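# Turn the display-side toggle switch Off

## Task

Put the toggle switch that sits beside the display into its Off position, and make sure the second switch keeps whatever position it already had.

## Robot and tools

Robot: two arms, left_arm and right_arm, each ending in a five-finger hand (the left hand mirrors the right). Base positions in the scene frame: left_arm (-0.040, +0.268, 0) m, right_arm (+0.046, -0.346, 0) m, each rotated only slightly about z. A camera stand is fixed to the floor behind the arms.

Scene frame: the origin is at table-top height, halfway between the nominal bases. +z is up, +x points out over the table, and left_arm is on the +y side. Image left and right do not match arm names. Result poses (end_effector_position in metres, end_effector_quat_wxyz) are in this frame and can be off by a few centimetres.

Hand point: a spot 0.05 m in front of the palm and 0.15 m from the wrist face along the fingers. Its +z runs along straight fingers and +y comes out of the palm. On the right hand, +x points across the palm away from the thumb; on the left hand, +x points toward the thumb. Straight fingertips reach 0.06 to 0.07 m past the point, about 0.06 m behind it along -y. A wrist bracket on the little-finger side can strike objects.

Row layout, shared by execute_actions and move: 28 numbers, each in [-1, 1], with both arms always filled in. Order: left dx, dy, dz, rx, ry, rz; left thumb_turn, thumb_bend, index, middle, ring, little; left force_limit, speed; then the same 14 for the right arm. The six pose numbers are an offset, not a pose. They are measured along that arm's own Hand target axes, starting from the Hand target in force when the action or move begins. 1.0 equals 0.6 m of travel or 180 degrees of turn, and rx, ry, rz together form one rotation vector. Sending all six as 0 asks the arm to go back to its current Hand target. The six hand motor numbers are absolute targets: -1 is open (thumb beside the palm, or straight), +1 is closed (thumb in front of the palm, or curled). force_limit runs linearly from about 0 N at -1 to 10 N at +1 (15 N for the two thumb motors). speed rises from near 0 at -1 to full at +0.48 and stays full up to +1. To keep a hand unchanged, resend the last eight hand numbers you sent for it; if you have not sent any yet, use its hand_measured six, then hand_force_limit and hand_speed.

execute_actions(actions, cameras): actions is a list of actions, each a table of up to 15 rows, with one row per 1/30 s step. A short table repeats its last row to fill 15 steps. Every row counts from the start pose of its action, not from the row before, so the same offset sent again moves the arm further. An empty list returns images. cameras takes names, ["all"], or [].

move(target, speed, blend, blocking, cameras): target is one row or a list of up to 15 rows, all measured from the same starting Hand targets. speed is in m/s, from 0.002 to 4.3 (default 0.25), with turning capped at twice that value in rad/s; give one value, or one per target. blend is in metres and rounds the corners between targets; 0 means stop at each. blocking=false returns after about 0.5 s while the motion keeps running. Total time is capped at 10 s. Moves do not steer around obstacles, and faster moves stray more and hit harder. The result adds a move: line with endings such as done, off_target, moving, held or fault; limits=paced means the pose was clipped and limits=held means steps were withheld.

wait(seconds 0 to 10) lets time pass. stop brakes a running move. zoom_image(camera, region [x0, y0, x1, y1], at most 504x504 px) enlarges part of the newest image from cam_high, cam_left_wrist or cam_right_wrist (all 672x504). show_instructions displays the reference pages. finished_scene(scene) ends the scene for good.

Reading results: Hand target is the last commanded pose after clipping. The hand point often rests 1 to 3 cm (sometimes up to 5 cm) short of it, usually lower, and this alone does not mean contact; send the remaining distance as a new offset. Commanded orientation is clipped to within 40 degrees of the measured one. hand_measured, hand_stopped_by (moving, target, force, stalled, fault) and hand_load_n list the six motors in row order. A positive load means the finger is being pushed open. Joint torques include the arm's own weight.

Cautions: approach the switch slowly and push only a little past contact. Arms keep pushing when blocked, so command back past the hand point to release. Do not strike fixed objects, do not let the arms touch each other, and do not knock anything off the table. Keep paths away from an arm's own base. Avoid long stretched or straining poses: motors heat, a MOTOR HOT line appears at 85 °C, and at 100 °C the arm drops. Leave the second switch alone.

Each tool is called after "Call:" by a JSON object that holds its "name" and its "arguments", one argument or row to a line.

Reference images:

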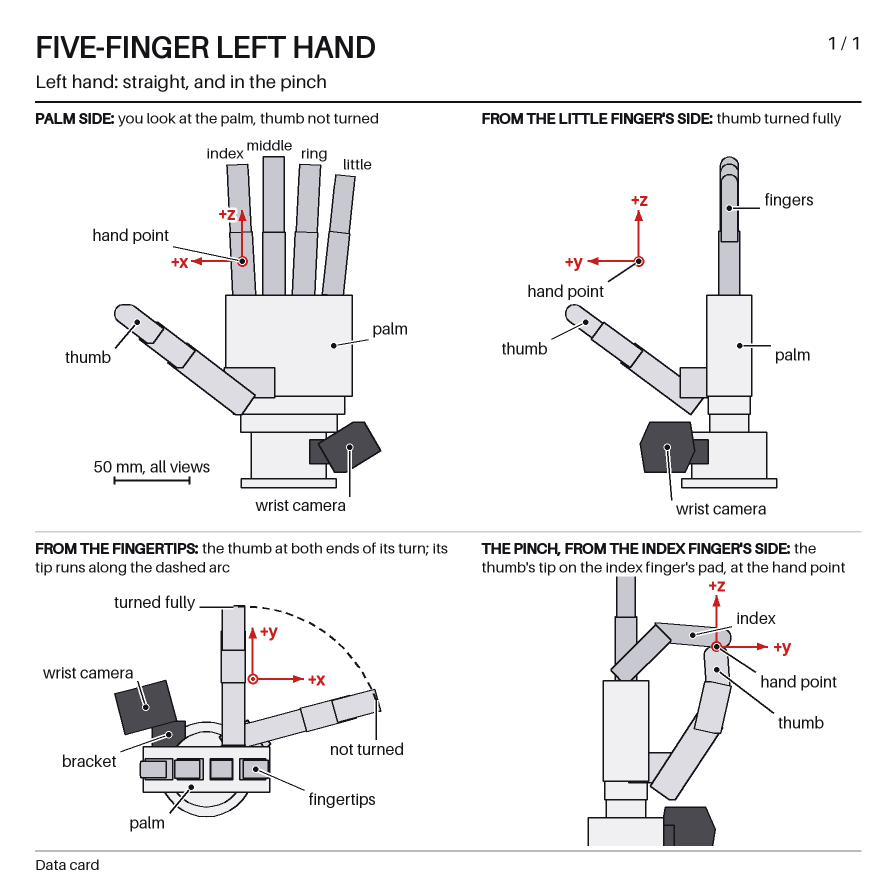

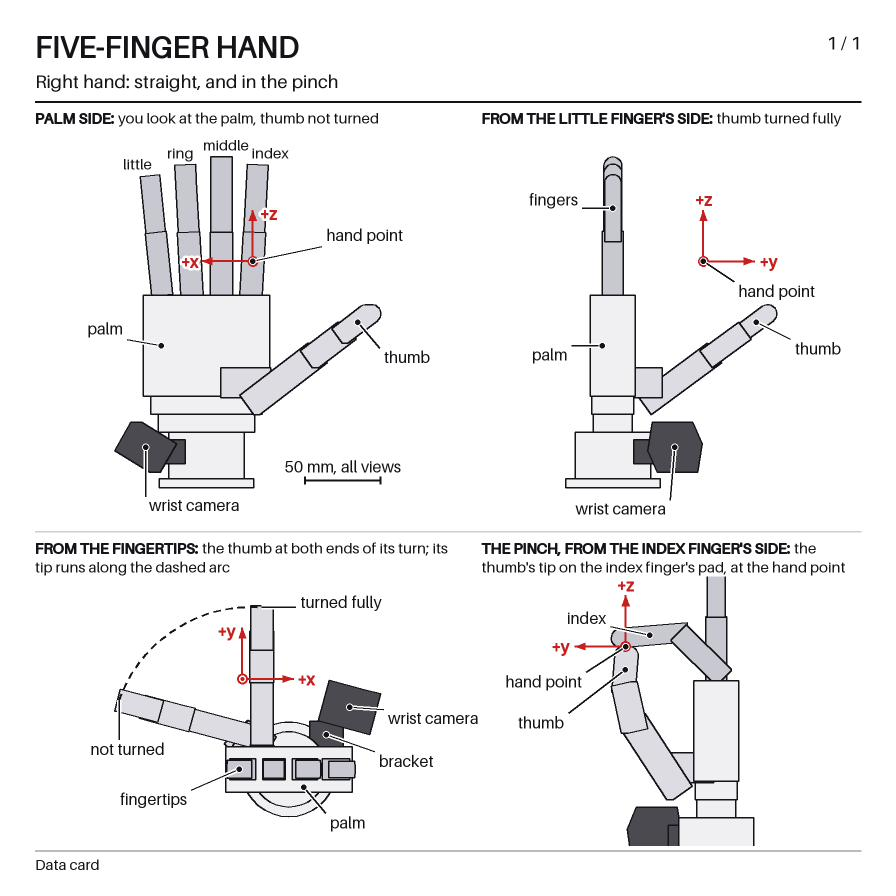

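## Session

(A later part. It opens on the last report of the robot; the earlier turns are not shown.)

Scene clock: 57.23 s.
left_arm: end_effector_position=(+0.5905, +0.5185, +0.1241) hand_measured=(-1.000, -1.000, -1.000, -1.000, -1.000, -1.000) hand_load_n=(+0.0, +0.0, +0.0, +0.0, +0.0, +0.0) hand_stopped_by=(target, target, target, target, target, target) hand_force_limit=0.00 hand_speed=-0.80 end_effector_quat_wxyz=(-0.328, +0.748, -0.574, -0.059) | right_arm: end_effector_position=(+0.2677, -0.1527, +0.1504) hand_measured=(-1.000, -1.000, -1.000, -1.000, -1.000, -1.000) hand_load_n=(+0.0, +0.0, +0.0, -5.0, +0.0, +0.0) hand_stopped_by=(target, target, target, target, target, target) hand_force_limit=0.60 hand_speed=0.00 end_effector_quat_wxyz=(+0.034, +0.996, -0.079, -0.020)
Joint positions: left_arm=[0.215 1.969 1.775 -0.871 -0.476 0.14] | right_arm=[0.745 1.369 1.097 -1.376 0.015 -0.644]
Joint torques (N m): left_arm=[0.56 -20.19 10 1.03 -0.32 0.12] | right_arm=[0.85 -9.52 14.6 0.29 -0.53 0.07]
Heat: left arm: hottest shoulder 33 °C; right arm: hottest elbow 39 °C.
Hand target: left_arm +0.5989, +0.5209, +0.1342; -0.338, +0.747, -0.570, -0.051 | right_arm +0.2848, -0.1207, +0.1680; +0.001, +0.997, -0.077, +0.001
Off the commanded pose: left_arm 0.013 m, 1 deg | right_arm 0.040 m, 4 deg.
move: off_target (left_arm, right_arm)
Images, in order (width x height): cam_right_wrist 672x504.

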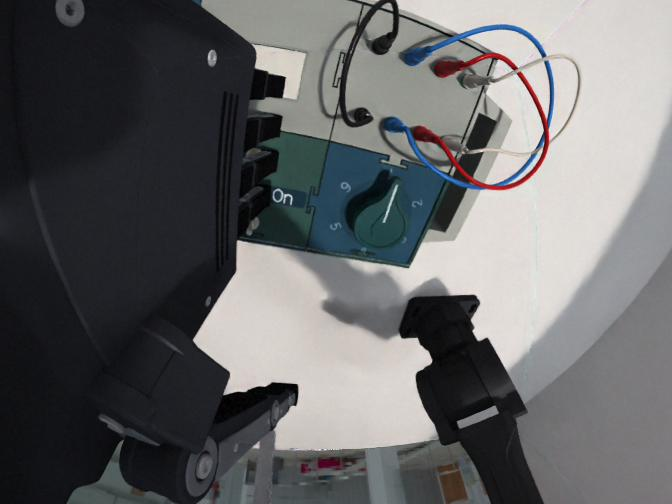

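Call:
{"name": "move", "arguments": {
  "target": [0,0,0,0,0,0,-1,-1,-1,-1,-1,-1,0,-0.8,0,-0.005,-0.0085,0,0,0,-1,-1,-1,-1,-1,-1,0.6,0.0],
  "cameras": [],
  "speed": 0.05
}}

Scene clock: 58.43 s.
left_arm: end_effector_position=(+0.5905, +0.5185, +0.1241) hand_measured=(-1.000, -1.000, -1.000, -1.000, -1.000, -1.000) hand_load_n=(+0.0, +0.0, +0.0, +0.0, +0.0, +0.0) hand_stopped_by=(target, target, target, target, target, target) hand_force_limit=0.00 hand_speed=-0.80 end_effector_quat_wxyz=(-0.328, +0.748, -0.574, -0.059) | right_arm: end_effector_position=(+0.2671, -0.1515, +0.1551) hand_measured=(-1.000, -1.000, -1.000, -1.000, -1.000, -1.000) hand_load_n=(+0.0, +0.0, +0.0, -5.5, +0.0, +0.0) hand_stopped_by=(target, target, target, target, target, target) hand_force_limit=0.60 hand_speed=0.00 end_effector_quat_wxyz=(+0.036, +0.996, -0.079, -0.022)
Joint positions: left_arm=[0.215 1.969 1.775 -0.871 -0.476 0.14] | right_arm=[0.749 1.372 1.111 -1.393 0.016 -0.639]
Joint torques (N m): left_arm=[0.56 -20.07 9.99 1.06 -0.32 0.12] | right_arm=[0.85 -9.52 14.75 0.51 -0.57 0.07]
Heat: left arm: hottest shoulder 33 °C; right arm: hottest elbow 39 °C.
Hand target: left_arm +0.5989, +0.5209, +0.1342; -0.338, +0.747, -0.570, -0.051 | right_arm +0.2853, -0.1177, +0.1731; +0.001, +0.997, -0.077, +0.001
Off the commanded pose: left_arm 0.013 m, 1 deg | right_arm 0.042 m, 5 deg.
move: off_target (left_arm, right_arm)
No camera images: "cameras" was empty.

Call:
{"name": "move", "arguments": {
  "target": [0,0,0,0,0,0,-1,-1,-1,-1,-1,-1,0,-0.8,0.003,-0.022,0.003,0,0,0,-1,-1,-1,-1,-1,-1,0.6,0.0],
  "cameras": ["cam_right_wrist"],
  "speed": 0.05
}}

Call:
{"name": "zoom_image", "arguments": {
  "camera": "cam_right_wrist",
  "region": [220, 80, 340, 220]
}}

Scene clock: 59.67 s.
left_arm: end_effector_position=(+0.5905, +0.5185, +0.1241) hand_measured=(-1.000, -1.000, -1.000, -1.000, -1.000, -1.000) hand_load_n=(+0.0, +0.0, +0.0, +0.0, +0.5, -0.5) hand_stopped_by=(target, target, target, target, target, target) hand_force_limit=0.00 hand_speed=-0.80 end_effector_quat_wxyz=(-0.328, +0.748, -0.574, -0.059) | right_arm: end_effector_position=(+0.2770, -0.1217, +0.1629) hand_measured=(-1.000, -1.000, -1.000, -1.000, -1.000, -1.000) hand_load_n=(+0.0, +0.0, -0.5, +0.0, +0.0, +0.0) hand_stopped_by=(target, target, target, target, target, target) hand_force_limit=0.60 hand_speed=0.00 end_effector_quat_wxyz=(+0.016, +0.997, -0.074, -0.012)
Joint positions: left_arm=[0.215 1.969 1.775 -0.871 -0.476 0.14] | right_arm=[0.781 1.406 1.177 -1.38 0.002 -0.618]
Joint torques (N m): left_arm=[0.56 -20.19 9.99 1.06 -0.33 0.12] | right_arm=[-0.44 -10.17 12.29 0.28 -0.03 0.02]
Heat: left arm: hottest shoulder 33 °C; right arm: hottest elbow 39 °C.
Hand target: left_arm +0.5989, +0.5209, +0.1342; -0.338, +0.747, -0.570, -0.051 | right_arm +0.2891, -0.1050, +0.1712; +0.001, +0.997, -0.077, +0.001
Off the commanded pose: left_arm 0.013 m, 1 deg | right_arm 0.022 m, 2 deg.
move: off_target (left_arm, right_arm)
Images, in order (width x height): cam_right_wrist 672x504.

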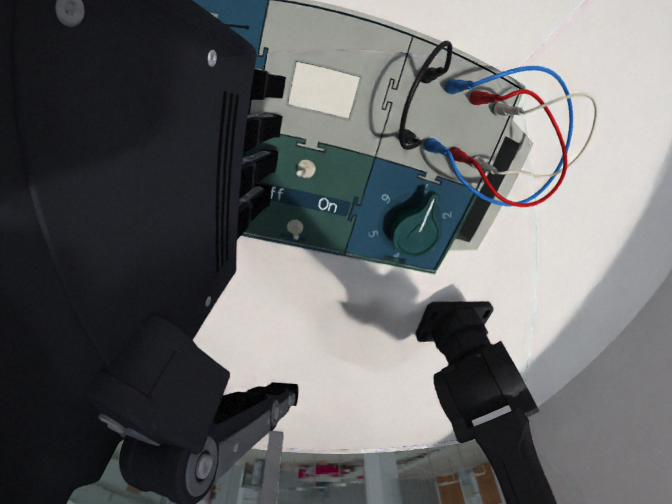

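Scaled by 3.600 from the camera's 672x504 image, which has a finer 960x720 frame.

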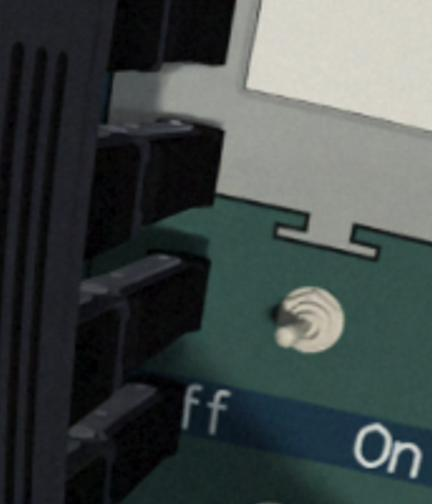

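Call:
{"name": "move", "arguments": {
  "target": [
    [0,0,0,0,0,0,-1,-1,-1,-1,-1,-1,0,-0.8,0,0,-0.08,0,0,0,-1,-1,-1,-1,-1,-1,0.6,0.0],
    [0,0,0,0,0,0,-1,-1,-1,-1,-1,-1,0,-0.8,-0.07,-0.04,-0.08,0,0,0,-1,-1,-1,-1,-1,-1,0.6,0.0]
  ],
  "cameras": ["cam_right_wrist"],
  "blend": [0.02,0],
  "speed": 0.25
}}

Call:
{"name": "zoom_image", "arguments": {
  "camera": "cam_right_wrist",
  "region": [270, 70, 410, 210]
}}

Scene clock: 61.23 s.
left_arm: end_effector_position=(+0.5905, +0.5185, +0.1241) hand_measured=(-1.000, -1.000, -1.000, -1.000, -1.000, -1.000) hand_load_n=(+0.0, +0.0, +0.0, +0.0, +0.0, +0.0) hand_stopped_by=(target, target, target, target, target, target) hand_force_limit=0.00 hand_speed=-0.80 end_effector_quat_wxyz=(-0.328, +0.748, -0.574, -0.059) | right_arm: end_effector_position=(+0.2419, -0.0880, +0.2010) hand_measured=(-1.000, -1.000, -1.000, -1.000, -1.000, -1.000) hand_load_n=(+0.0, +0.0, +0.0, +0.0, +0.0, +0.0) hand_stopped_by=(target, target, target, target, target, target) hand_force_limit=0.60 hand_speed=0.00 end_effector_quat_wxyz=(+0.019, +0.997, -0.072, -0.012)
Joint positions: left_arm=[0.215 1.969 1.775 -0.871 -0.476 0.14] | right_arm=[0.905 1.401 1.271 -1.486 0 -0.499]
Joint torques (N m): left_arm=[0.56 -20.19 9.99 1.05 -0.32 0.12] | right_arm=[-1.03 -11.58 13.2 -0.44 0.06 0]
Heat: left arm: hottest shoulder 33 °C; right arm: hottest elbow 39 °C.
Hand target: left_arm +0.5989, +0.5209, +0.1342; -0.338, +0.747, -0.570, -0.051 | right_arm +0.2513, -0.0747, +0.2192; +0.001, +0.997, -0.077, +0.001
Off the commanded pose: left_arm 0.013 m, 1 deg | right_arm 0.024 m, 3 deg.
move: off_target (left_arm, right_arm)
Images, in order (width x height): cam_right_wrist 672x504.

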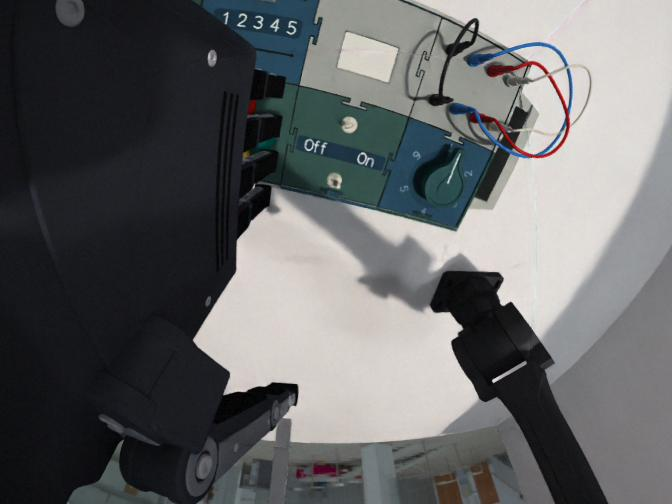

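Scaled by 3.600 from the camera's 672x504 image, which has a finer 960x720 frame.

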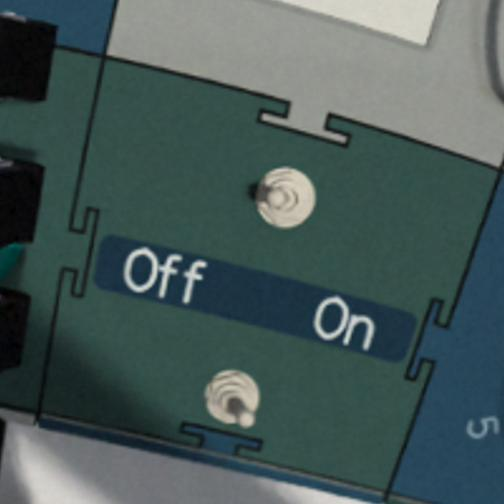

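Target is Off, and the other switch is still On.

Call:
{"name": "finished_scene", "arguments": {
  "scene": 1
}}

The scene is finished: the task was done.


## Next scene

The same job, from a new start.

Reference images:

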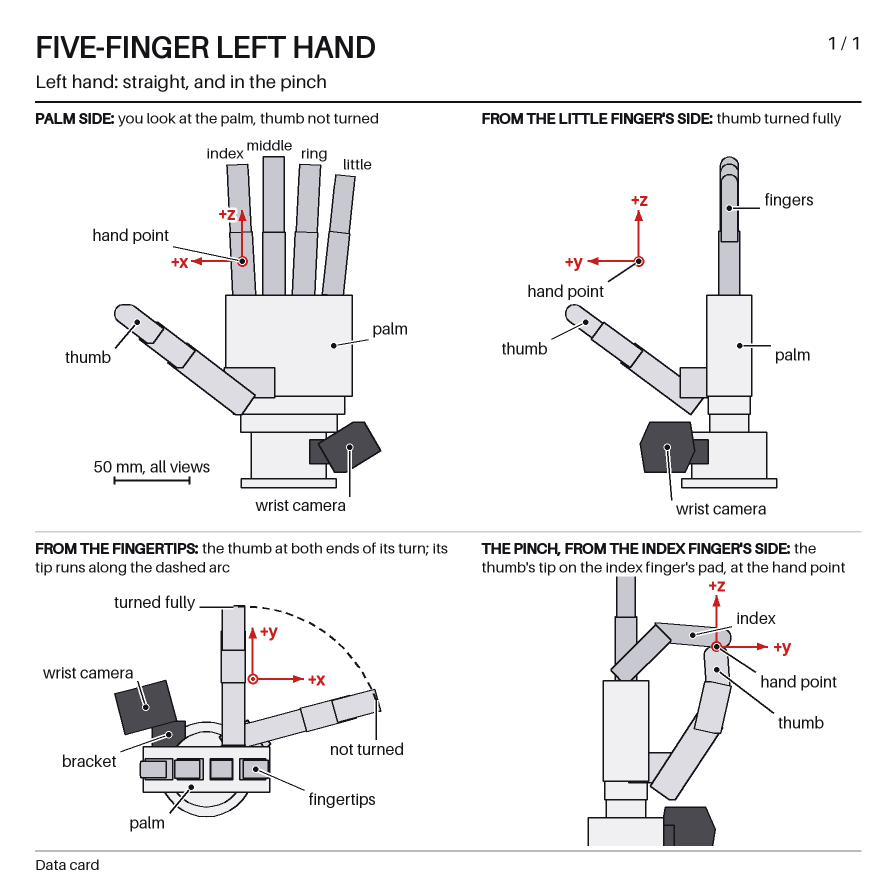

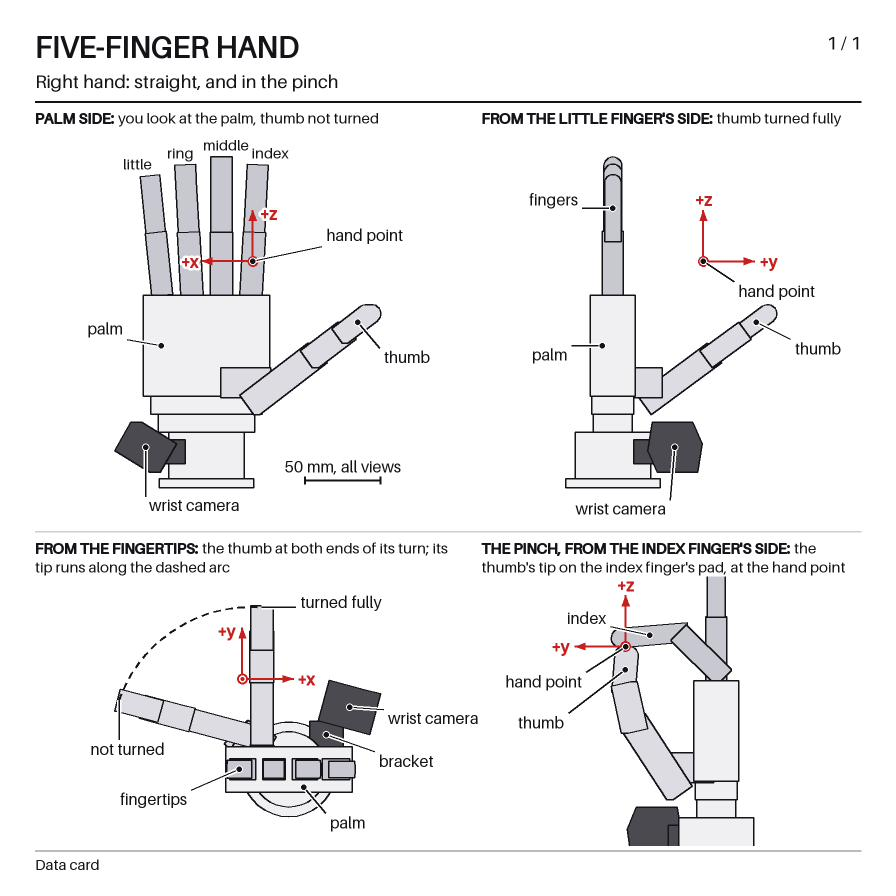

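Call:
{"name": "execute_actions", "arguments": {
  "actions": []
}}

Scene clock: 0.00 s.
left_arm: end_effector_position=(+0.1177, +0.0869, +0.1706) hand_measured=(-1.000, -1.000, -1.000, -1.000, -1.000, -1.000) hand_load_n=(+0.0, +0.0, +0.0, +0.0, +0.0, +0.0) hand_stopped_by=(target, target, target, target, target, target) hand_force_limit=0.00 hand_speed=-0.80 end_effector_quat_wxyz=(+0.087, +0.792, -0.597, -0.093) | right_arm: end_effector_position=(+0.5831, +0.1229, +0.1553) hand_measured=(-1.000, -1.000, -1.000, -1.000, -1.000, -1.000) hand_load_n=(+0.0, +0.0, +0.0, +0.0, +0.0, +0.0) hand_stopped_by=(target, target, target, target, target, target) hand_force_limit=0.00 hand_speed=-0.80 end_effector_quat_wxyz=(-0.192, +0.931, -0.135, +0.280)
Joint positions: left_arm=[-0.533 1.149 0.92 -1.557 0.139 -0.735] | right_arm=[0.76 1.945 1.802 -0.761 0.205 -0.57]
Joint velocities: within noise
Joint torques (N m): no reading
Motor temperatures (°C): left_arm=[32 29 26 30 28 27] | right_arm=[30 25 33 30 25 33]
Heat: left arm: hottest waist 32 °C; right arm: hottest elbow 33 °C.
Hand target: left_arm +0.1244, +0.0836, +0.1775; +0.085, +0.793, -0.598, -0.082 | right_arm +0.5885, +0.1284, +0.1603; -0.198, +0.928, -0.136, +0.284

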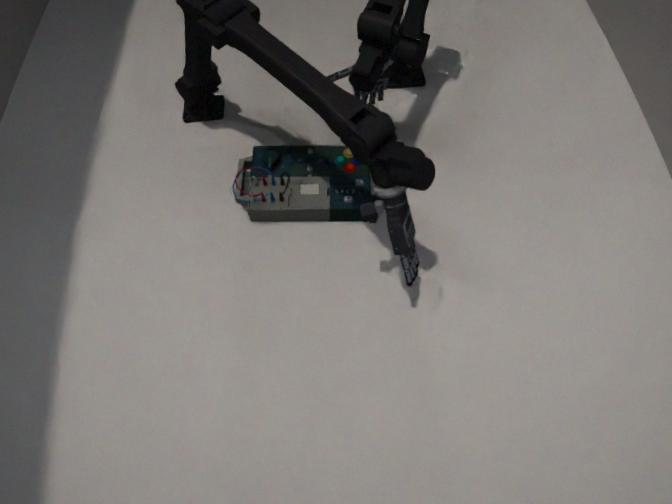

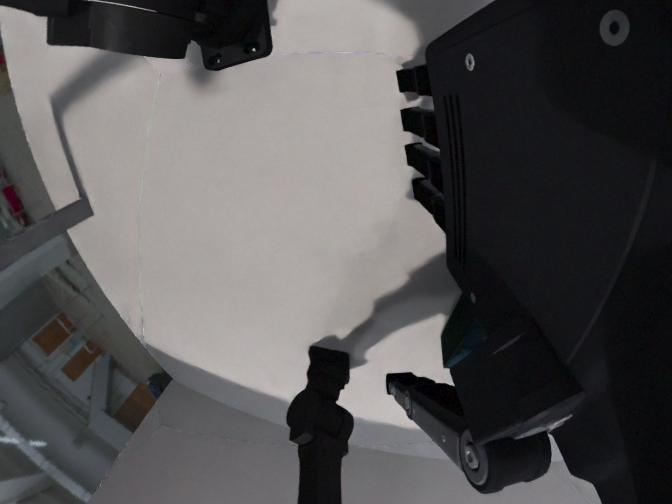

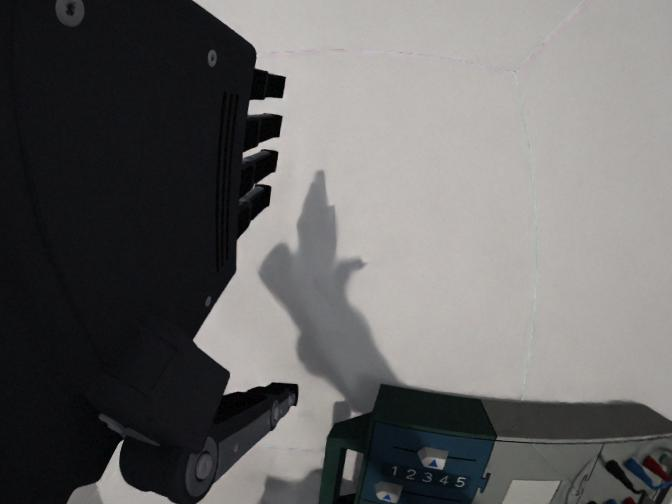

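Call:
{"name": "move", "arguments": {
  "target": [
    [0,0,0,0,0,0,-1,-1,-1,-1,-1,-1,0,-0.8,-0.004,-0.048,-0.15,0,0,0,-1,-1,-1,-1,-1,-1,0,-0.8],
    [0,0,0,0,0,0,-1,-1,-1,-1,-1,-1,0,-0.8,-0.2787,0.25,-0.4397,-0.1354,-0.1804,-0.0674,-1,-1,-1,-1,-1,-1,0,-0.8]
  ],
  "cameras": ["cam_right_wrist","cam_high"],
  "blend": [0.04,0],
  "speed": [0.3,0.35]
}}

Call:
{"name": "zoom_image", "arguments": {
  "camera": "cam_right_wrist",
  "region": [270, 50, 410, 190]
}}

Scene clock: 2.77 s.
left_arm: end_effector_position=(+0.1177, +0.0869, +0.1706) hand_measured=(-1.000, -1.000, -1.000, -1.000, -1.000, -1.000) hand_load_n=(+0.0, +0.0, +0.0, +0.0, +0.0, +0.0) hand_stopped_by=(target, target, target, target, target, target) hand_force_limit=0.00 hand_speed=-0.80 end_effector_quat_wxyz=(+0.087, +0.792, -0.597, -0.093) | right_arm: end_effector_position=(+0.3091, -0.0024, +0.2154) hand_measured=(-1.000, -1.000, -1.000, -1.000, -1.000, -1.000) hand_load_n=(+0.0, +0.0, +0.0, +0.0, +0.0, +0.0) hand_stopped_by=(target, target, target, target, target, target) hand_force_limit=0.00 hand_speed=-0.80 end_effector_quat_wxyz=(-0.020, +0.998, -0.046, +0.025)
Joint positions: left_arm=[-0.533 1.149 0.92 -1.557 0.139 -0.735] | right_arm=[0.915 1.603 1.552 -1.458 0.02 -0.541]
Joint torques (N m): left_arm=[0.5 -6.01 8.73 -0.31 0.15 0.11] | right_arm=[-1.67 -14.1 10.1 0.64 0.09 -0.12]
Heat: left arm: hottest waist 32 °C; right arm: hottest elbow 33 °C.
Hand target: left_arm +0.1244, +0.0836, +0.1775; +0.085, +0.793, -0.598, -0.082 | right_arm +0.3183, +0.0025, +0.2146; -0.026, +0.998, -0.051, +0.030 (not the last commanded pose)
Off the commanded pose: left_arm 0.010 m, 1 deg | right_arm 0.034 m, 4 deg.
move: held (right_arm; a check stopped the path); limits=held
pose unreachable (right arm): on one or more control steps of this call, first in action 0 (counted from 0), this arm could not follow its commanded pose, so it was not sent that pose on those steps. It may still have moved: this result reports where it is.
cause: moving toward the commanded pose would bring a part of the arm too close to another arm (a part of this arm just beyond joint 6 (wrist roll) and a part of the left arm just beyond its joint 4 (wrist pitch), along the way the arms are being sent, or toward where that arm still pushes).
Images, in order (width x height): cam_high 672x504, cam_right_wrist 672x504.

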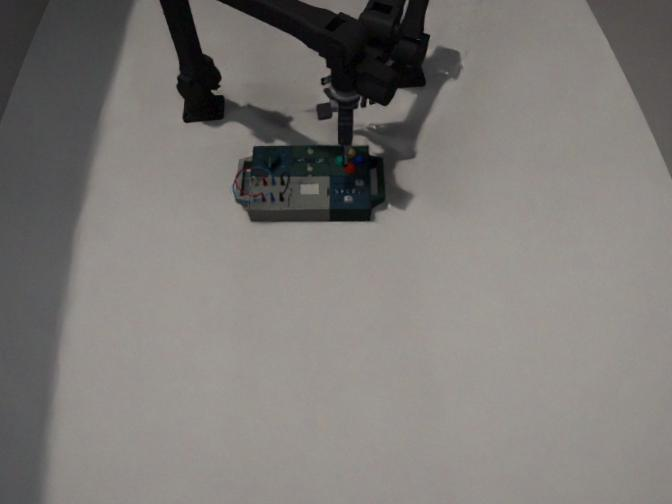

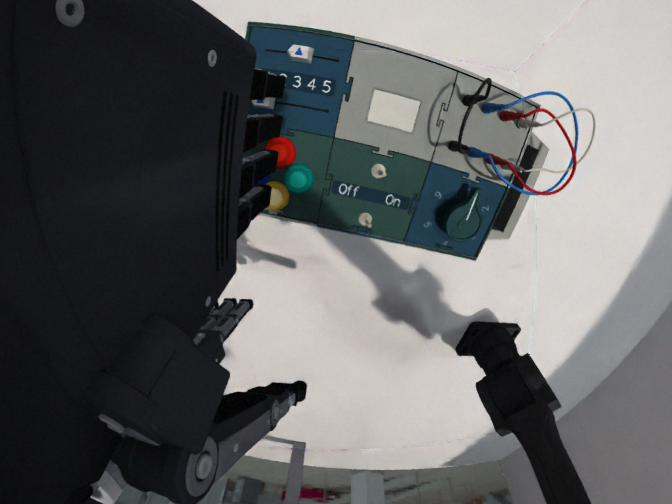

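Scaled by 3.600 from the camera's 672x504 image, which has a finer 960x720 frame.

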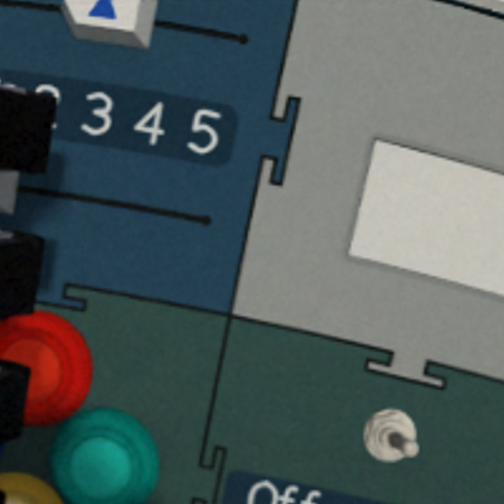

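Call:
{"name": "move", "arguments": {
  "target": [
    [0,0,0,0,0,0,-1,-1,-1,-1,-1,-1,0,-0.8,0.0147,0.2135,0.0218,-0.0172,-0.0185,-0.0103,-1,-1,-1,-1,-1,-1,0,-0.8],
    [0,0,0,0,0,0,-1,-1,-1,-1,-1,-1,0,-0.8,0.0115,0.2165,0.0767,-0.0172,-0.0185,-0.0103,-1,-1,-1,-1,-1,-1,0,-0.8]
  ],
  "cameras": ["cam_right_wrist"],
  "blend": [0,0],
  "speed": [0.2,0.1]
}}

Call:
{"name": "zoom_image", "arguments": {
  "camera": "cam_right_wrist",
  "region": [220, 80, 340, 220]
}}

Scene clock: 6.00 s.
left_arm: end_effector_position=(+0.1177, +0.0869, +0.1706) hand_measured=(-1.000, -1.000, -1.000, -1.000, -1.000, -1.000) hand_load_n=(+0.0, +0.0, +0.0, +0.0, +0.0, +0.0) hand_stopped_by=(target, target, target, target, target, target) hand_force_limit=0.00 hand_speed=-0.80 end_effector_quat_wxyz=(+0.087, +0.792, -0.597, -0.093) | right_arm: end_effector_position=(+0.3151, -0.1223, +0.1698) hand_measured=(-1.000, -1.000, -1.000, -1.000, -1.000, -1.000) hand_load_n=(+0.0, +0.0, +0.0, +0.0, +0.0, +0.0) hand_stopped_by=(target, target, target, target, target, target) hand_force_limit=0.00 hand_speed=-0.80 end_effector_quat_wxyz=(-0.002, +0.999, -0.038, +0.004)
Joint positions: left_arm=[-0.533 1.149 0.92 -1.557 0.139 -0.735] | right_arm=[0.726 1.434 1.233 -1.36 0.003 -0.746]
Joint torques (N m): left_arm=[0.5 -6.01 8.73 -0.31 0.15 0.11] | right_arm=[-1.44 -11.63 7.34 0.46 -0.08 -0.24]
Heat: left arm: hottest waist 31 °C; right arm: hottest elbow 34 °C.
Hand target: left_arm +0.1244, +0.0836, +0.1775; +0.085, +0.793, -0.598, -0.082 | right_arm +0.3151, -0.1252, +0.1621; +0.001, +0.999, -0.035, +0.000
Off the commanded pose: left_arm 0.010 m, 1 deg | right_arm 0.008 m, 1 deg.
move: done
Images, in order (width x height): cam_right_wrist 672x504.

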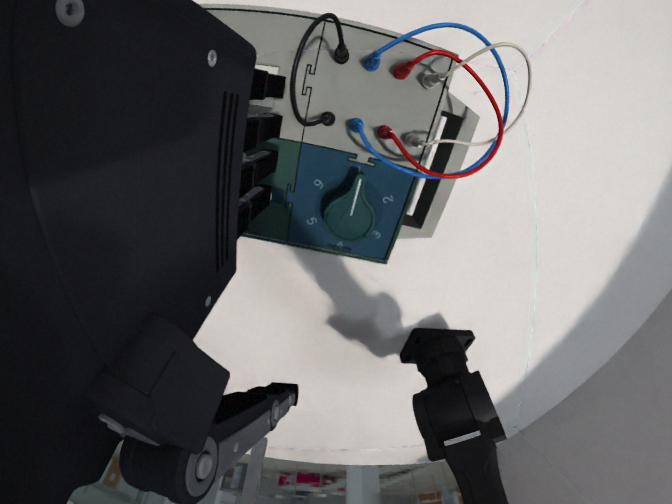

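Scaled by 3.600 from the camera's 672x504 image, which has a finer 960x720 frame.

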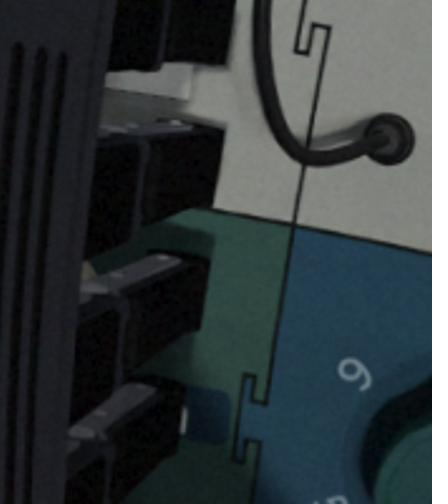

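Call:
{"name": "move", "arguments": {
  "target": [0,0,0,0,0,0,-1,-1,-1,-1,-1,-1,0,-0.8,0.005,-0.060,-0.0048,0,0,0,-1,-1,-1,-1,-1,-1,0,-0.8],
  "cameras": ["cam_right_wrist"],
  "speed": 0.08
}}

Call:
{"name": "zoom_image", "arguments": {
  "camera": "cam_right_wrist",
  "region": [220, 80, 340, 220]
}}

Scene clock: 7.97 s.
left_arm: end_effector_position=(+0.1177, +0.0869, +0.1706) hand_measured=(-1.000, -1.000, -1.000, -1.000, -1.000, -1.000) hand_load_n=(+0.0, +0.0, -0.5, +0.0, +0.0, +0.0) hand_stopped_by=(target, target, target, target, target, target) hand_force_limit=0.00 hand_speed=-0.80 end_effector_quat_wxyz=(+0.087, +0.792, -0.597, -0.093) | right_arm: end_effector_position=(+0.3089, -0.1059, +0.1546) hand_measured=(-1.000, -1.000, -1.000, -1.000, -1.000, -1.000) hand_load_n=(+0.0, -0.5, +0.0, +0.0, +0.0, +0.0) hand_stopped_by=(target, target, target, target, target, target) hand_force_limit=0.00 hand_speed=-0.80 end_effector_quat_wxyz=(+0.013, +0.999, -0.032, -0.011)
Joint positions: left_arm=[-0.533 1.149 0.92 -1.557 0.139 -0.735] | right_arm=[0.766 1.492 1.246 -1.36 0.002 -0.718]
Joint torques (N m): left_arm=[0.5 -6.01 8.72 -0.32 0.15 0.11] | right_arm=[-0.56 -11.46 12.53 -0.05 -0.04 0.03]
Heat: left arm: hottest waist 31 °C; right arm: hottest elbow 34 °C.
Hand target: left_arm +0.1244, +0.0836, +0.1775; +0.085, +0.793, -0.598, -0.082 | right_arm +0.3207, -0.0895, +0.1650; +0.000, +0.999, -0.035, +0.001
Off the commanded pose: left_arm 0.010 m, 1 deg | right_arm 0.023 m, 2 deg.
move: off_target (right_arm)
Images, in order (width x height): cam_right_wrist 672x504.

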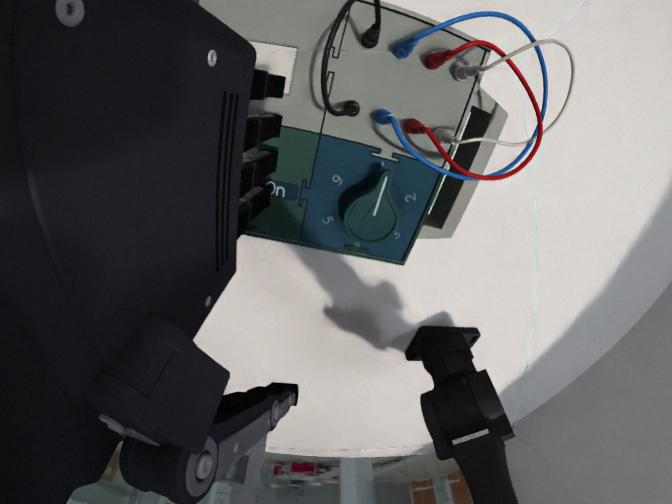

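Scaled by 3.600 from the camera's 672x504 image, which has a finer 960x720 frame.

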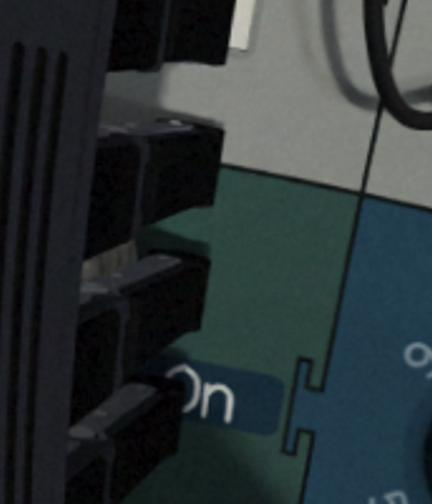

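Call:
{"name": "move", "arguments": {
  "target": [0,0,0,0,0,0,-1,-1,-1,-1,-1,-1,0,-0.8,0.014,-0.0468,-0.01,0,0,0,-1,-1,-1,-1,-1,-1,0,-0.8],
  "cameras": ["cam_right_wrist"],
  "speed": 0.06
}}

Call:
{"name": "zoom_image", "arguments": {
  "camera": "cam_right_wrist",
  "region": [220, 80, 340, 220]
}}

Scene clock: 9.37 s.
left_arm: end_effector_position=(+0.1177, +0.0869, +0.1706) hand_measured=(-1.000, -1.000, -1.000, -1.000, -1.000, -1.000) hand_load_n=(+0.0, +0.0, +0.0, +0.0, +0.0, +0.0) hand_stopped_by=(target, target, target, target, target, target) hand_force_limit=0.00 hand_speed=-0.80 end_effector_quat_wxyz=(+0.087, +0.792, -0.597, -0.093) | right_arm: end_effector_position=(+0.3215, -0.0777, +0.1614) hand_measured=(-1.000, -1.000, -1.000, -1.000, -1.000, -1.000) hand_load_n=(+0.0, +0.0, +0.0, +0.0, +0.0, +0.0) hand_stopped_by=(target, target, target, target, target, target) hand_force_limit=0.00 hand_speed=-0.80 end_effector_quat_wxyz=(+0.009, +0.999, -0.032, -0.006)
Joint positions: left_arm=[-0.533 1.149 0.92 -1.557 0.139 -0.735] | right_arm=[0.79 1.552 1.335 -1.375 0.002 -0.693]
Joint torques (N m): left_arm=[0.5 -6.07 8.7 -0.34 0.15 0.12] | right_arm=[-0.38 -12.04 12.83 -0.38 -0.05 0.04]
Heat: left arm: hottest waist 31 °C; right arm: hottest elbow 34 °C.
Hand target: left_arm +0.1244, +0.0836, +0.1775; +0.085, +0.793, -0.598, -0.082 | right_arm +0.3310, -0.0620, +0.1709; +0.000, +0.999, -0.035, +0.000
Off the commanded pose: left_arm 0.010 m, 1 deg | right_arm 0.021 m, 1 deg.
move: off_target (right_arm)
Images, in order (width x height): cam_right_wrist 672x504.

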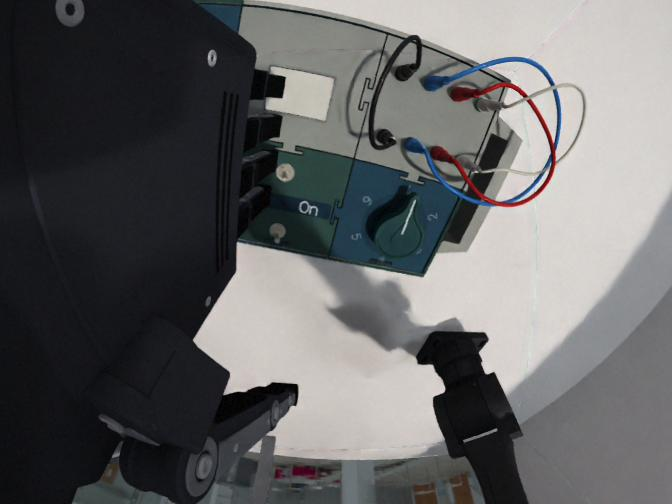

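Scaled by 3.600 from the camera's 672x504 image, which has a finer 960x720 frame.

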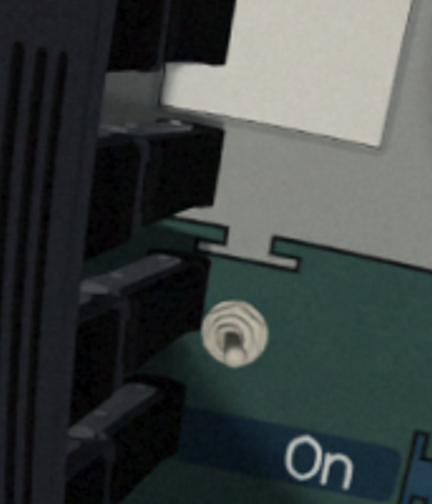

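Call:
{"name": "move", "arguments": {
  "target": [
    [0,0,0,0,0,0,-1,-1,-1,-1,-1,-1,0,-0.8,0,0,-0.045,0,0,0,-1,-1,-1,-1,-1,-1,0,-0.8],
    [0,0,0,0,0,0,-1,-1,-1,-1,-1,-1,0,-0.8,-0.0143,0.1067,-0.0402,0,0,0,-1,-1,-1,-1,-1,-1,0,-0.8],
    [0,0,0,0,0,0,-1,-1,-1,-1,-1,-1,0,-0.8,-0.0143,0.1067,0.0147,0,0,0,-1,-1,-1,-1,-1,-1,0,-0.8],
    [0,0,0,0,0,0,-1,-1,-1,-1,-1,-1,0,-0.8,-0.0093,0.0465,0.0107,0,0,0,-1,-1,-1,-1,-1,-1,0,-0.8]
  ],
  "cameras": ["cam_right_wrist"],
  "blend": [0.01,0.01,0,0],
  "speed": [0.2,0.25,0.12,0.08]
}}

Call:
{"name": "zoom_image", "arguments": {
  "camera": "cam_right_wrist",
  "region": [220, 80, 340, 220]
}}

Scene clock: 12.33 s.
left_arm: end_effector_position=(+0.1177, +0.0869, +0.1706) hand_measured=(-1.000, -1.000, -1.000, -1.000, -1.000, -1.000) hand_load_n=(+0.0, +0.0, +0.0, +0.0, +0.0, +0.0) hand_stopped_by=(target, target, target, target, target, target) hand_force_limit=0.00 hand_speed=-0.80 end_effector_quat_wxyz=(+0.087, +0.792, -0.597, -0.093) | right_arm: end_effector_position=(+0.3112, -0.1062, +0.1545) hand_measured=(-1.000, -1.000, -1.000, -1.000, -1.000, -1.000) hand_load_n=(+0.0, +0.0, +0.0, +0.0, +0.0, +0.0) hand_stopped_by=(target, target, target, target, target, target) hand_force_limit=0.00 hand_speed=-0.80 end_effector_quat_wxyz=(+0.014, +0.999, -0.032, -0.012)
Joint positions: left_arm=[-0.533 1.149 0.92 -1.557 0.139 -0.735] | right_arm=[0.761 1.497 1.251 -1.361 0.001 -0.723]
Joint torques (N m): left_arm=[0.56 -6.12 8.72 -0.32 0.15 0.11] | right_arm=[-0.44 -11.58 12.55 0.01 -0.04 -0.01]
Heat: left arm: hottest waist 31 °C; right arm: hottest elbow 34 °C.
Hand target: left_arm +0.1244, +0.0836, +0.1775; +0.085, +0.793, -0.598, -0.082 | right_arm +0.3234, -0.0895, +0.1645; +0.000, +0.999, -0.035, +0.000
Off the commanded pose: left_arm 0.010 m, 1 deg | right_arm 0.023 m, 2 deg.
move: off_target (right_arm)
Images, in order (width x height): cam_right_wrist 672x504.

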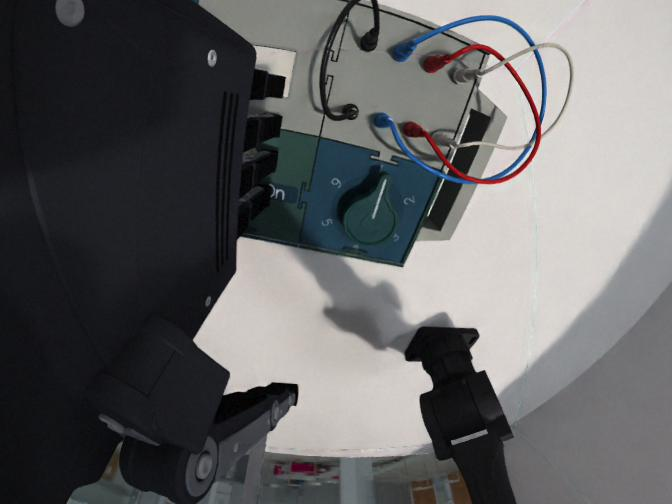

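Scaled by 3.600 from the camera's 672x504 image, which has a finer 960x720 frame.

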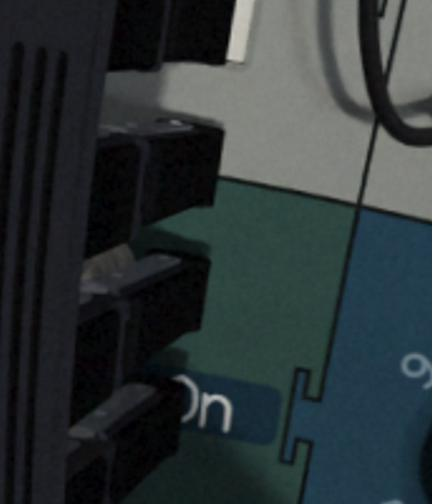

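Call:
{"name": "move", "arguments": {
  "target": [0,0,0,0,0,0,-1,-1,-1,-1,-1,-1,0,-0.8,0,-0.055,0.0,0,0,0,-1,-1,-1,-1,-1,-1,0,-0.8],
  "cameras": ["cam_right_wrist"],
  "speed": 0.06
}}

Call:
{"name": "zoom_image", "arguments": {
  "camera": "cam_right_wrist",
  "region": [220, 80, 340, 220]
}}

Scene clock: 13.67 s.
left_arm: end_effector_position=(+0.1177, +0.0869, +0.1706) hand_measured=(-1.000, -1.000, -1.000, -1.000, -1.000, -1.000) hand_load_n=(+0.0, +0.0, +0.0, +0.0, +0.0, +0.0) hand_stopped_by=(target, target, target, target, target, target) hand_force_limit=0.00 hand_speed=-0.80 end_effector_quat_wxyz=(+0.087, +0.792, -0.597, -0.093) | right_arm: end_effector_position=(+0.3126, -0.0745, +0.1577) hand_measured=(-1.000, -1.000, -1.000, -1.000, -1.000, -1.000) hand_load_n=(+0.0, +0.0, +0.0, +0.0, +0.0, +0.0) hand_stopped_by=(target, target, target, target, target, target) hand_force_limit=0.00 hand_speed=-0.80 end_effector_quat_wxyz=(+0.015, +0.999, -0.030, -0.012)
Joint positions: left_arm=[-0.533 1.149 0.92 -1.557 0.139 -0.735] | right_arm=[0.81 1.556 1.327 -1.378 0.001 -0.677]
Joint torques (N m): left_arm=[0.5 -6.07 8.72 -0.32 0.15 0.12] | right_arm=[-0.73 -12.22 12.52 0.28 -0.02 0.01]
Heat: left arm: hottest waist 31 °C; right arm: hottest elbow 35 °C.
Hand target: left_arm +0.1244, +0.0836, +0.1775; +0.085, +0.793, -0.598, -0.082 | right_arm +0.3258, -0.0565, +0.1645; +0.000, +0.999, -0.035, +0.000
Off the commanded pose: left_arm 0.010 m, 1 deg | right_arm 0.023 m, 2 deg.
move: off_target (right_arm)
Images, in order (width x height): cam_right_wrist 672x504.

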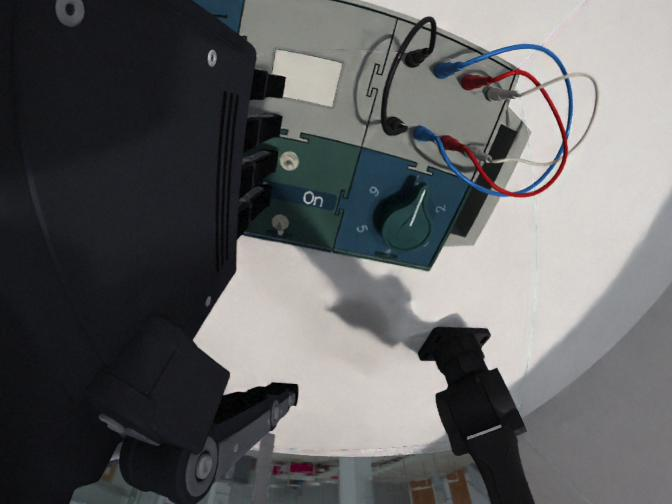

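Scaled by 3.600 from the camera's 672x504 image, which has a finer 960x720 frame.

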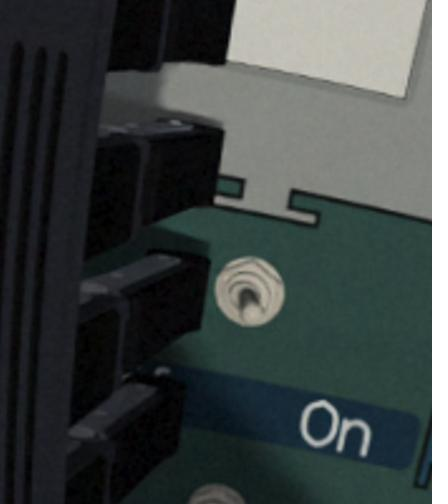

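Call:
{"name": "move", "arguments": {
  "target": [
    [0,0,0,0,0,0,-1,-1,-1,-1,-1,-1,0,-0.8,0,0,-0.045,0,0,0,-1,-1,-1,-1,-1,-1,0,-0.8],
    [0,0,0,0,0,0,-1,-1,-1,-1,-1,-1,0,-0.8,-0.005,0.115,-0.0508,0,0,0,-1,-1,-1,-1,-1,-1,0,-0.8],
    [0,0,0,0,0,0,-1,-1,-1,-1,-1,-1,0,-0.8,-0.005,0.115,0.01,0,0,0,-1,-1,-1,-1,-1,-1,0,-0.8],
    [0,0,0,0,0,0,-1,-1,-1,-1,-1,-1,0,-0.8,0,0.0551,0.0075,0,0,0,-1,-1,-1,-1,-1,-1,0,-0.8],
    [0,0,0,0,0,0,-1,-1,-1,-1,-1,-1,0,-0.8,0,0,0.0075,0,0,0,-1,-1,-1,-1,-1,-1,0,-0.8]
  ],
  "cameras": ["cam_right_wrist"],
  "blend": [0.01,0.01,0,0,0],
  "speed": [0.2,0.25,0.12,0.08,0.06]
}}

Call:
{"name": "zoom_image", "arguments": {
  "camera": "cam_right_wrist",
  "region": [220, 80, 340, 220]
}}

Scene clock: 17.63 s.
left_arm: end_effector_position=(+0.1177, +0.0869, +0.1706) hand_measured=(-1.000, -1.000, -1.000, -1.000, -1.000, -1.000) hand_load_n=(+0.0, -0.5, +0.0, +0.0, +0.0, +0.0) hand_stopped_by=(target, target, target, target, target, target) hand_force_limit=0.00 hand_speed=-0.80 end_effector_quat_wxyz=(+0.087, +0.792, -0.597, -0.093) | right_arm: end_effector_position=(+0.3129, -0.0928, +0.1502) hand_measured=(-1.000, -1.000, -1.000, -1.000, -1.000, -1.000) hand_load_n=(+0.0, +0.0, +0.0, -5.5, +0.0, +0.0) hand_stopped_by=(target, target, target, target, target, target) hand_force_limit=0.00 hand_speed=-0.80 end_effector_quat_wxyz=(+0.031, +0.999, -0.038, -0.016)
Joint positions: left_arm=[-0.533 1.149 0.92 -1.557 0.139 -0.735] | right_arm=[0.785 1.55 1.292 -1.38 0.017 -0.686]
Joint torques (N m): left_arm=[0.5 -6.01 8.75 -0.34 0.15 0.11] | right_arm=[1.61 -11.69 14.12 0.65 -0.65 0.1]
Heat: left arm: hottest waist 31 °C; right arm: hottest elbow 35 °C.
Hand target: left_arm +0.1244, +0.0836, +0.1775; +0.085, +0.793, -0.598, -0.082 | right_arm +0.3257, -0.0566, +0.1600; +0.001, +0.999, -0.035, +0.000
Off the commanded pose: left_arm 0.010 m, 1 deg | right_arm 0.040 m, 4 deg.
move: off_target (right_arm)
Images, in order (width x height): cam_right_wrist 672x504.

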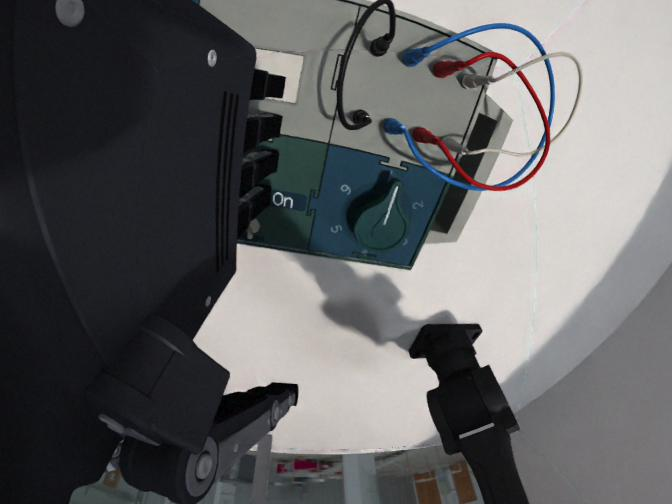

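Scaled by 3.600 from the camera's 672x504 image, which has a finer 960x720 frame.

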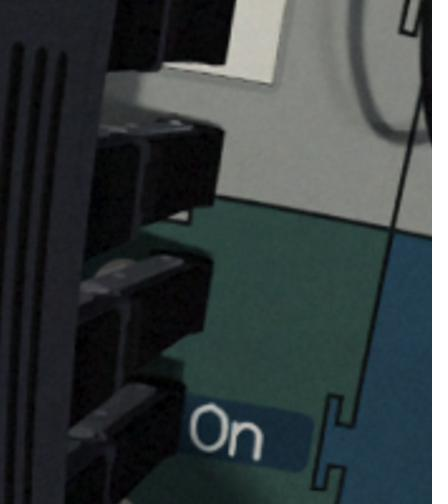

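Call:
{"name": "move", "arguments": {
  "target": [
    [0,0,0,0,0,0,-1,-1,-1,-1,-1,-1,0,-0.8,0,-0.003,-0.0075,0,0,0,-1,-1,-1,-1,-1,-1,0,-0.8]
  ],
  "cameras": [],
  "speed": 0.05
}}

Scene clock: 18.60 s.
left_arm: end_effector_position=(+0.1177, +0.0869, +0.1706) hand_measured=(-1.000, -1.000, -1.000, -1.000, -1.000, -1.000) hand_load_n=(+0.0, +0.0, +0.0, +0.0, +0.0, +0.0) hand_stopped_by=(target, target, target, target, target, target) hand_force_limit=0.00 hand_speed=-0.80 end_effector_quat_wxyz=(+0.087, +0.792, -0.597, -0.093) | right_arm: end_effector_position=(+0.3131, -0.0923, +0.1511) hand_measured=(-1.000, -1.000, -1.000, -1.000, -1.000, -1.000) hand_load_n=(+0.0, +0.0, +0.5, -6.0, +0.0, +0.0) hand_stopped_by=(target, target, target, target, target, target) hand_force_limit=0.00 hand_speed=-0.80 end_effector_quat_wxyz=(+0.034, +0.999, -0.039, -0.018)
Joint positions: left_arm=[-0.533 1.149 0.92 -1.557 0.139 -0.735] | right_arm=[0.786 1.556 1.3 -1.389 0.018 -0.683]
Joint torques (N m): left_arm=[0.56 -6.12 8.75 -0.31 0.15 0.11] | right_arm=[1.49 -11.87 14.53 0.55 -0.71 0.11]
Heat: left arm: hottest waist 31 °C; right arm: hottest elbow 35 °C.
Hand target: left_arm +0.1244, +0.0836, +0.1775; +0.085, +0.793, -0.598, -0.082 | right_arm +0.3259, -0.0548, +0.1645; +0.000, +0.999, -0.035, +0.000
Off the commanded pose: left_arm 0.010 m, 1 deg | right_arm 0.042 m, 4 deg.
move: off_target (right_arm)
No camera images: "cameras" was empty.

Call:
{"name": "move", "arguments": {
  "target": [
    [0,0,0,0,0,0,-1,-1,-1,-1,-1,-1,0,-0.8,0,-0.003,-0.007,0,0,0,-1,-1,-1,-1,-1,-1,0,-0.8],
    [0,0,0,0,0,0,-1,-1,-1,-1,-1,-1,0,-0.8,0.002,-0.020,-0.0055,0,0,0,-1,-1,-1,-1,-1,-1,0,-0.8]
  ],
  "cameras": ["cam_right_wrist"],
  "speed": 0.05
}}

Call:
{"name": "zoom_image", "arguments": {
  "camera": "cam_right_wrist",
  "region": [220, 80, 340, 220]
}}

Scene clock: 20.27 s.
left_arm: end_effector_position=(+0.1177, +0.0869, +0.1706) hand_measured=(-1.000, -1.000, -1.000, -1.000, -1.000, -1.000) hand_load_n=(+0.0, +0.0, +0.0, +0.0, +0.0, +0.0) hand_stopped_by=(target, target, target, target, target, target) hand_force_limit=0.00 hand_speed=-0.80 end_effector_quat_wxyz=(+0.087, +0.792, -0.597, -0.093) | right_arm: end_effector_position=(+0.3129, -0.0845, +0.1568) hand_measured=(-1.000, -1.000, -1.000, -1.000, -1.000, -1.000) hand_load_n=(+0.0, +0.0, -0.5, -8.0, +0.0, +0.0) hand_stopped_by=(target, target, target, target, target, target) hand_force_limit=0.00 hand_speed=-0.80 end_effector_quat_wxyz=(+0.038, +0.998, -0.038, -0.021)
Joint positions: left_arm=[-0.533 1.149 0.92 -1.557 0.139 -0.735] | right_arm=[0.799 1.574 1.333 -1.416 0.019 -0.671]
Joint torques (N m): left_arm=[0.56 -6.01 8.73 -0.34 0.15 0.11] | right_arm=[1.67 -11.63 14.71 0.99 -0.73 0.12]
Heat: left arm: hottest waist 31 °C; right arm: hottest elbow 36 °C.
Hand target: left_arm +0.1244, +0.0836, +0.1775; +0.085, +0.793, -0.598, -0.082 | right_arm +0.3279, -0.0429, +0.1678; +0.000, +0.999, -0.035, +0.000
Off the commanded pose: left_arm 0.010 m, 1 deg | right_arm 0.046 m, 5 deg.
move: off_target (right_arm)
Images, in order (width x height): cam_right_wrist 672x504.

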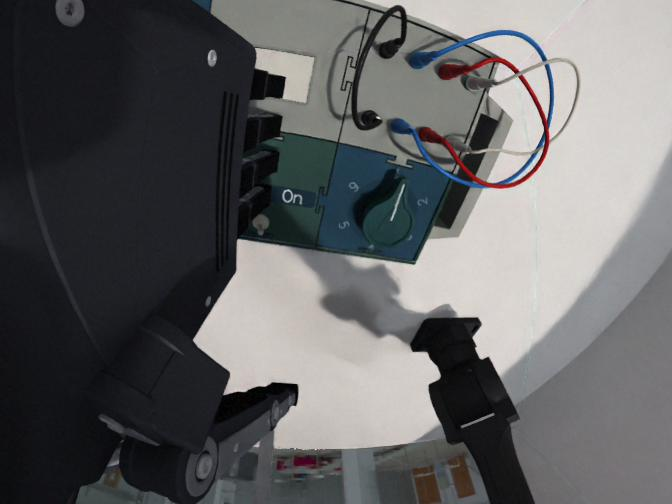

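Scaled by 3.600 from the camera's 672x504 image, which has a finer 960x720 frame.

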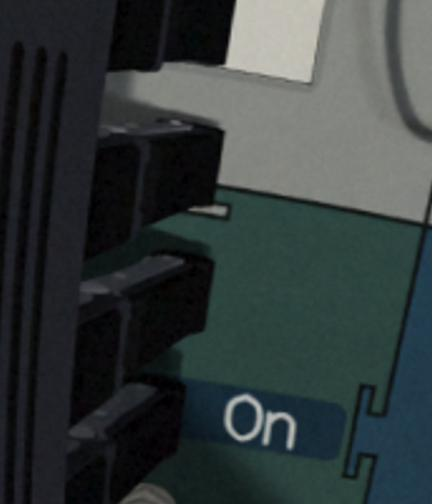

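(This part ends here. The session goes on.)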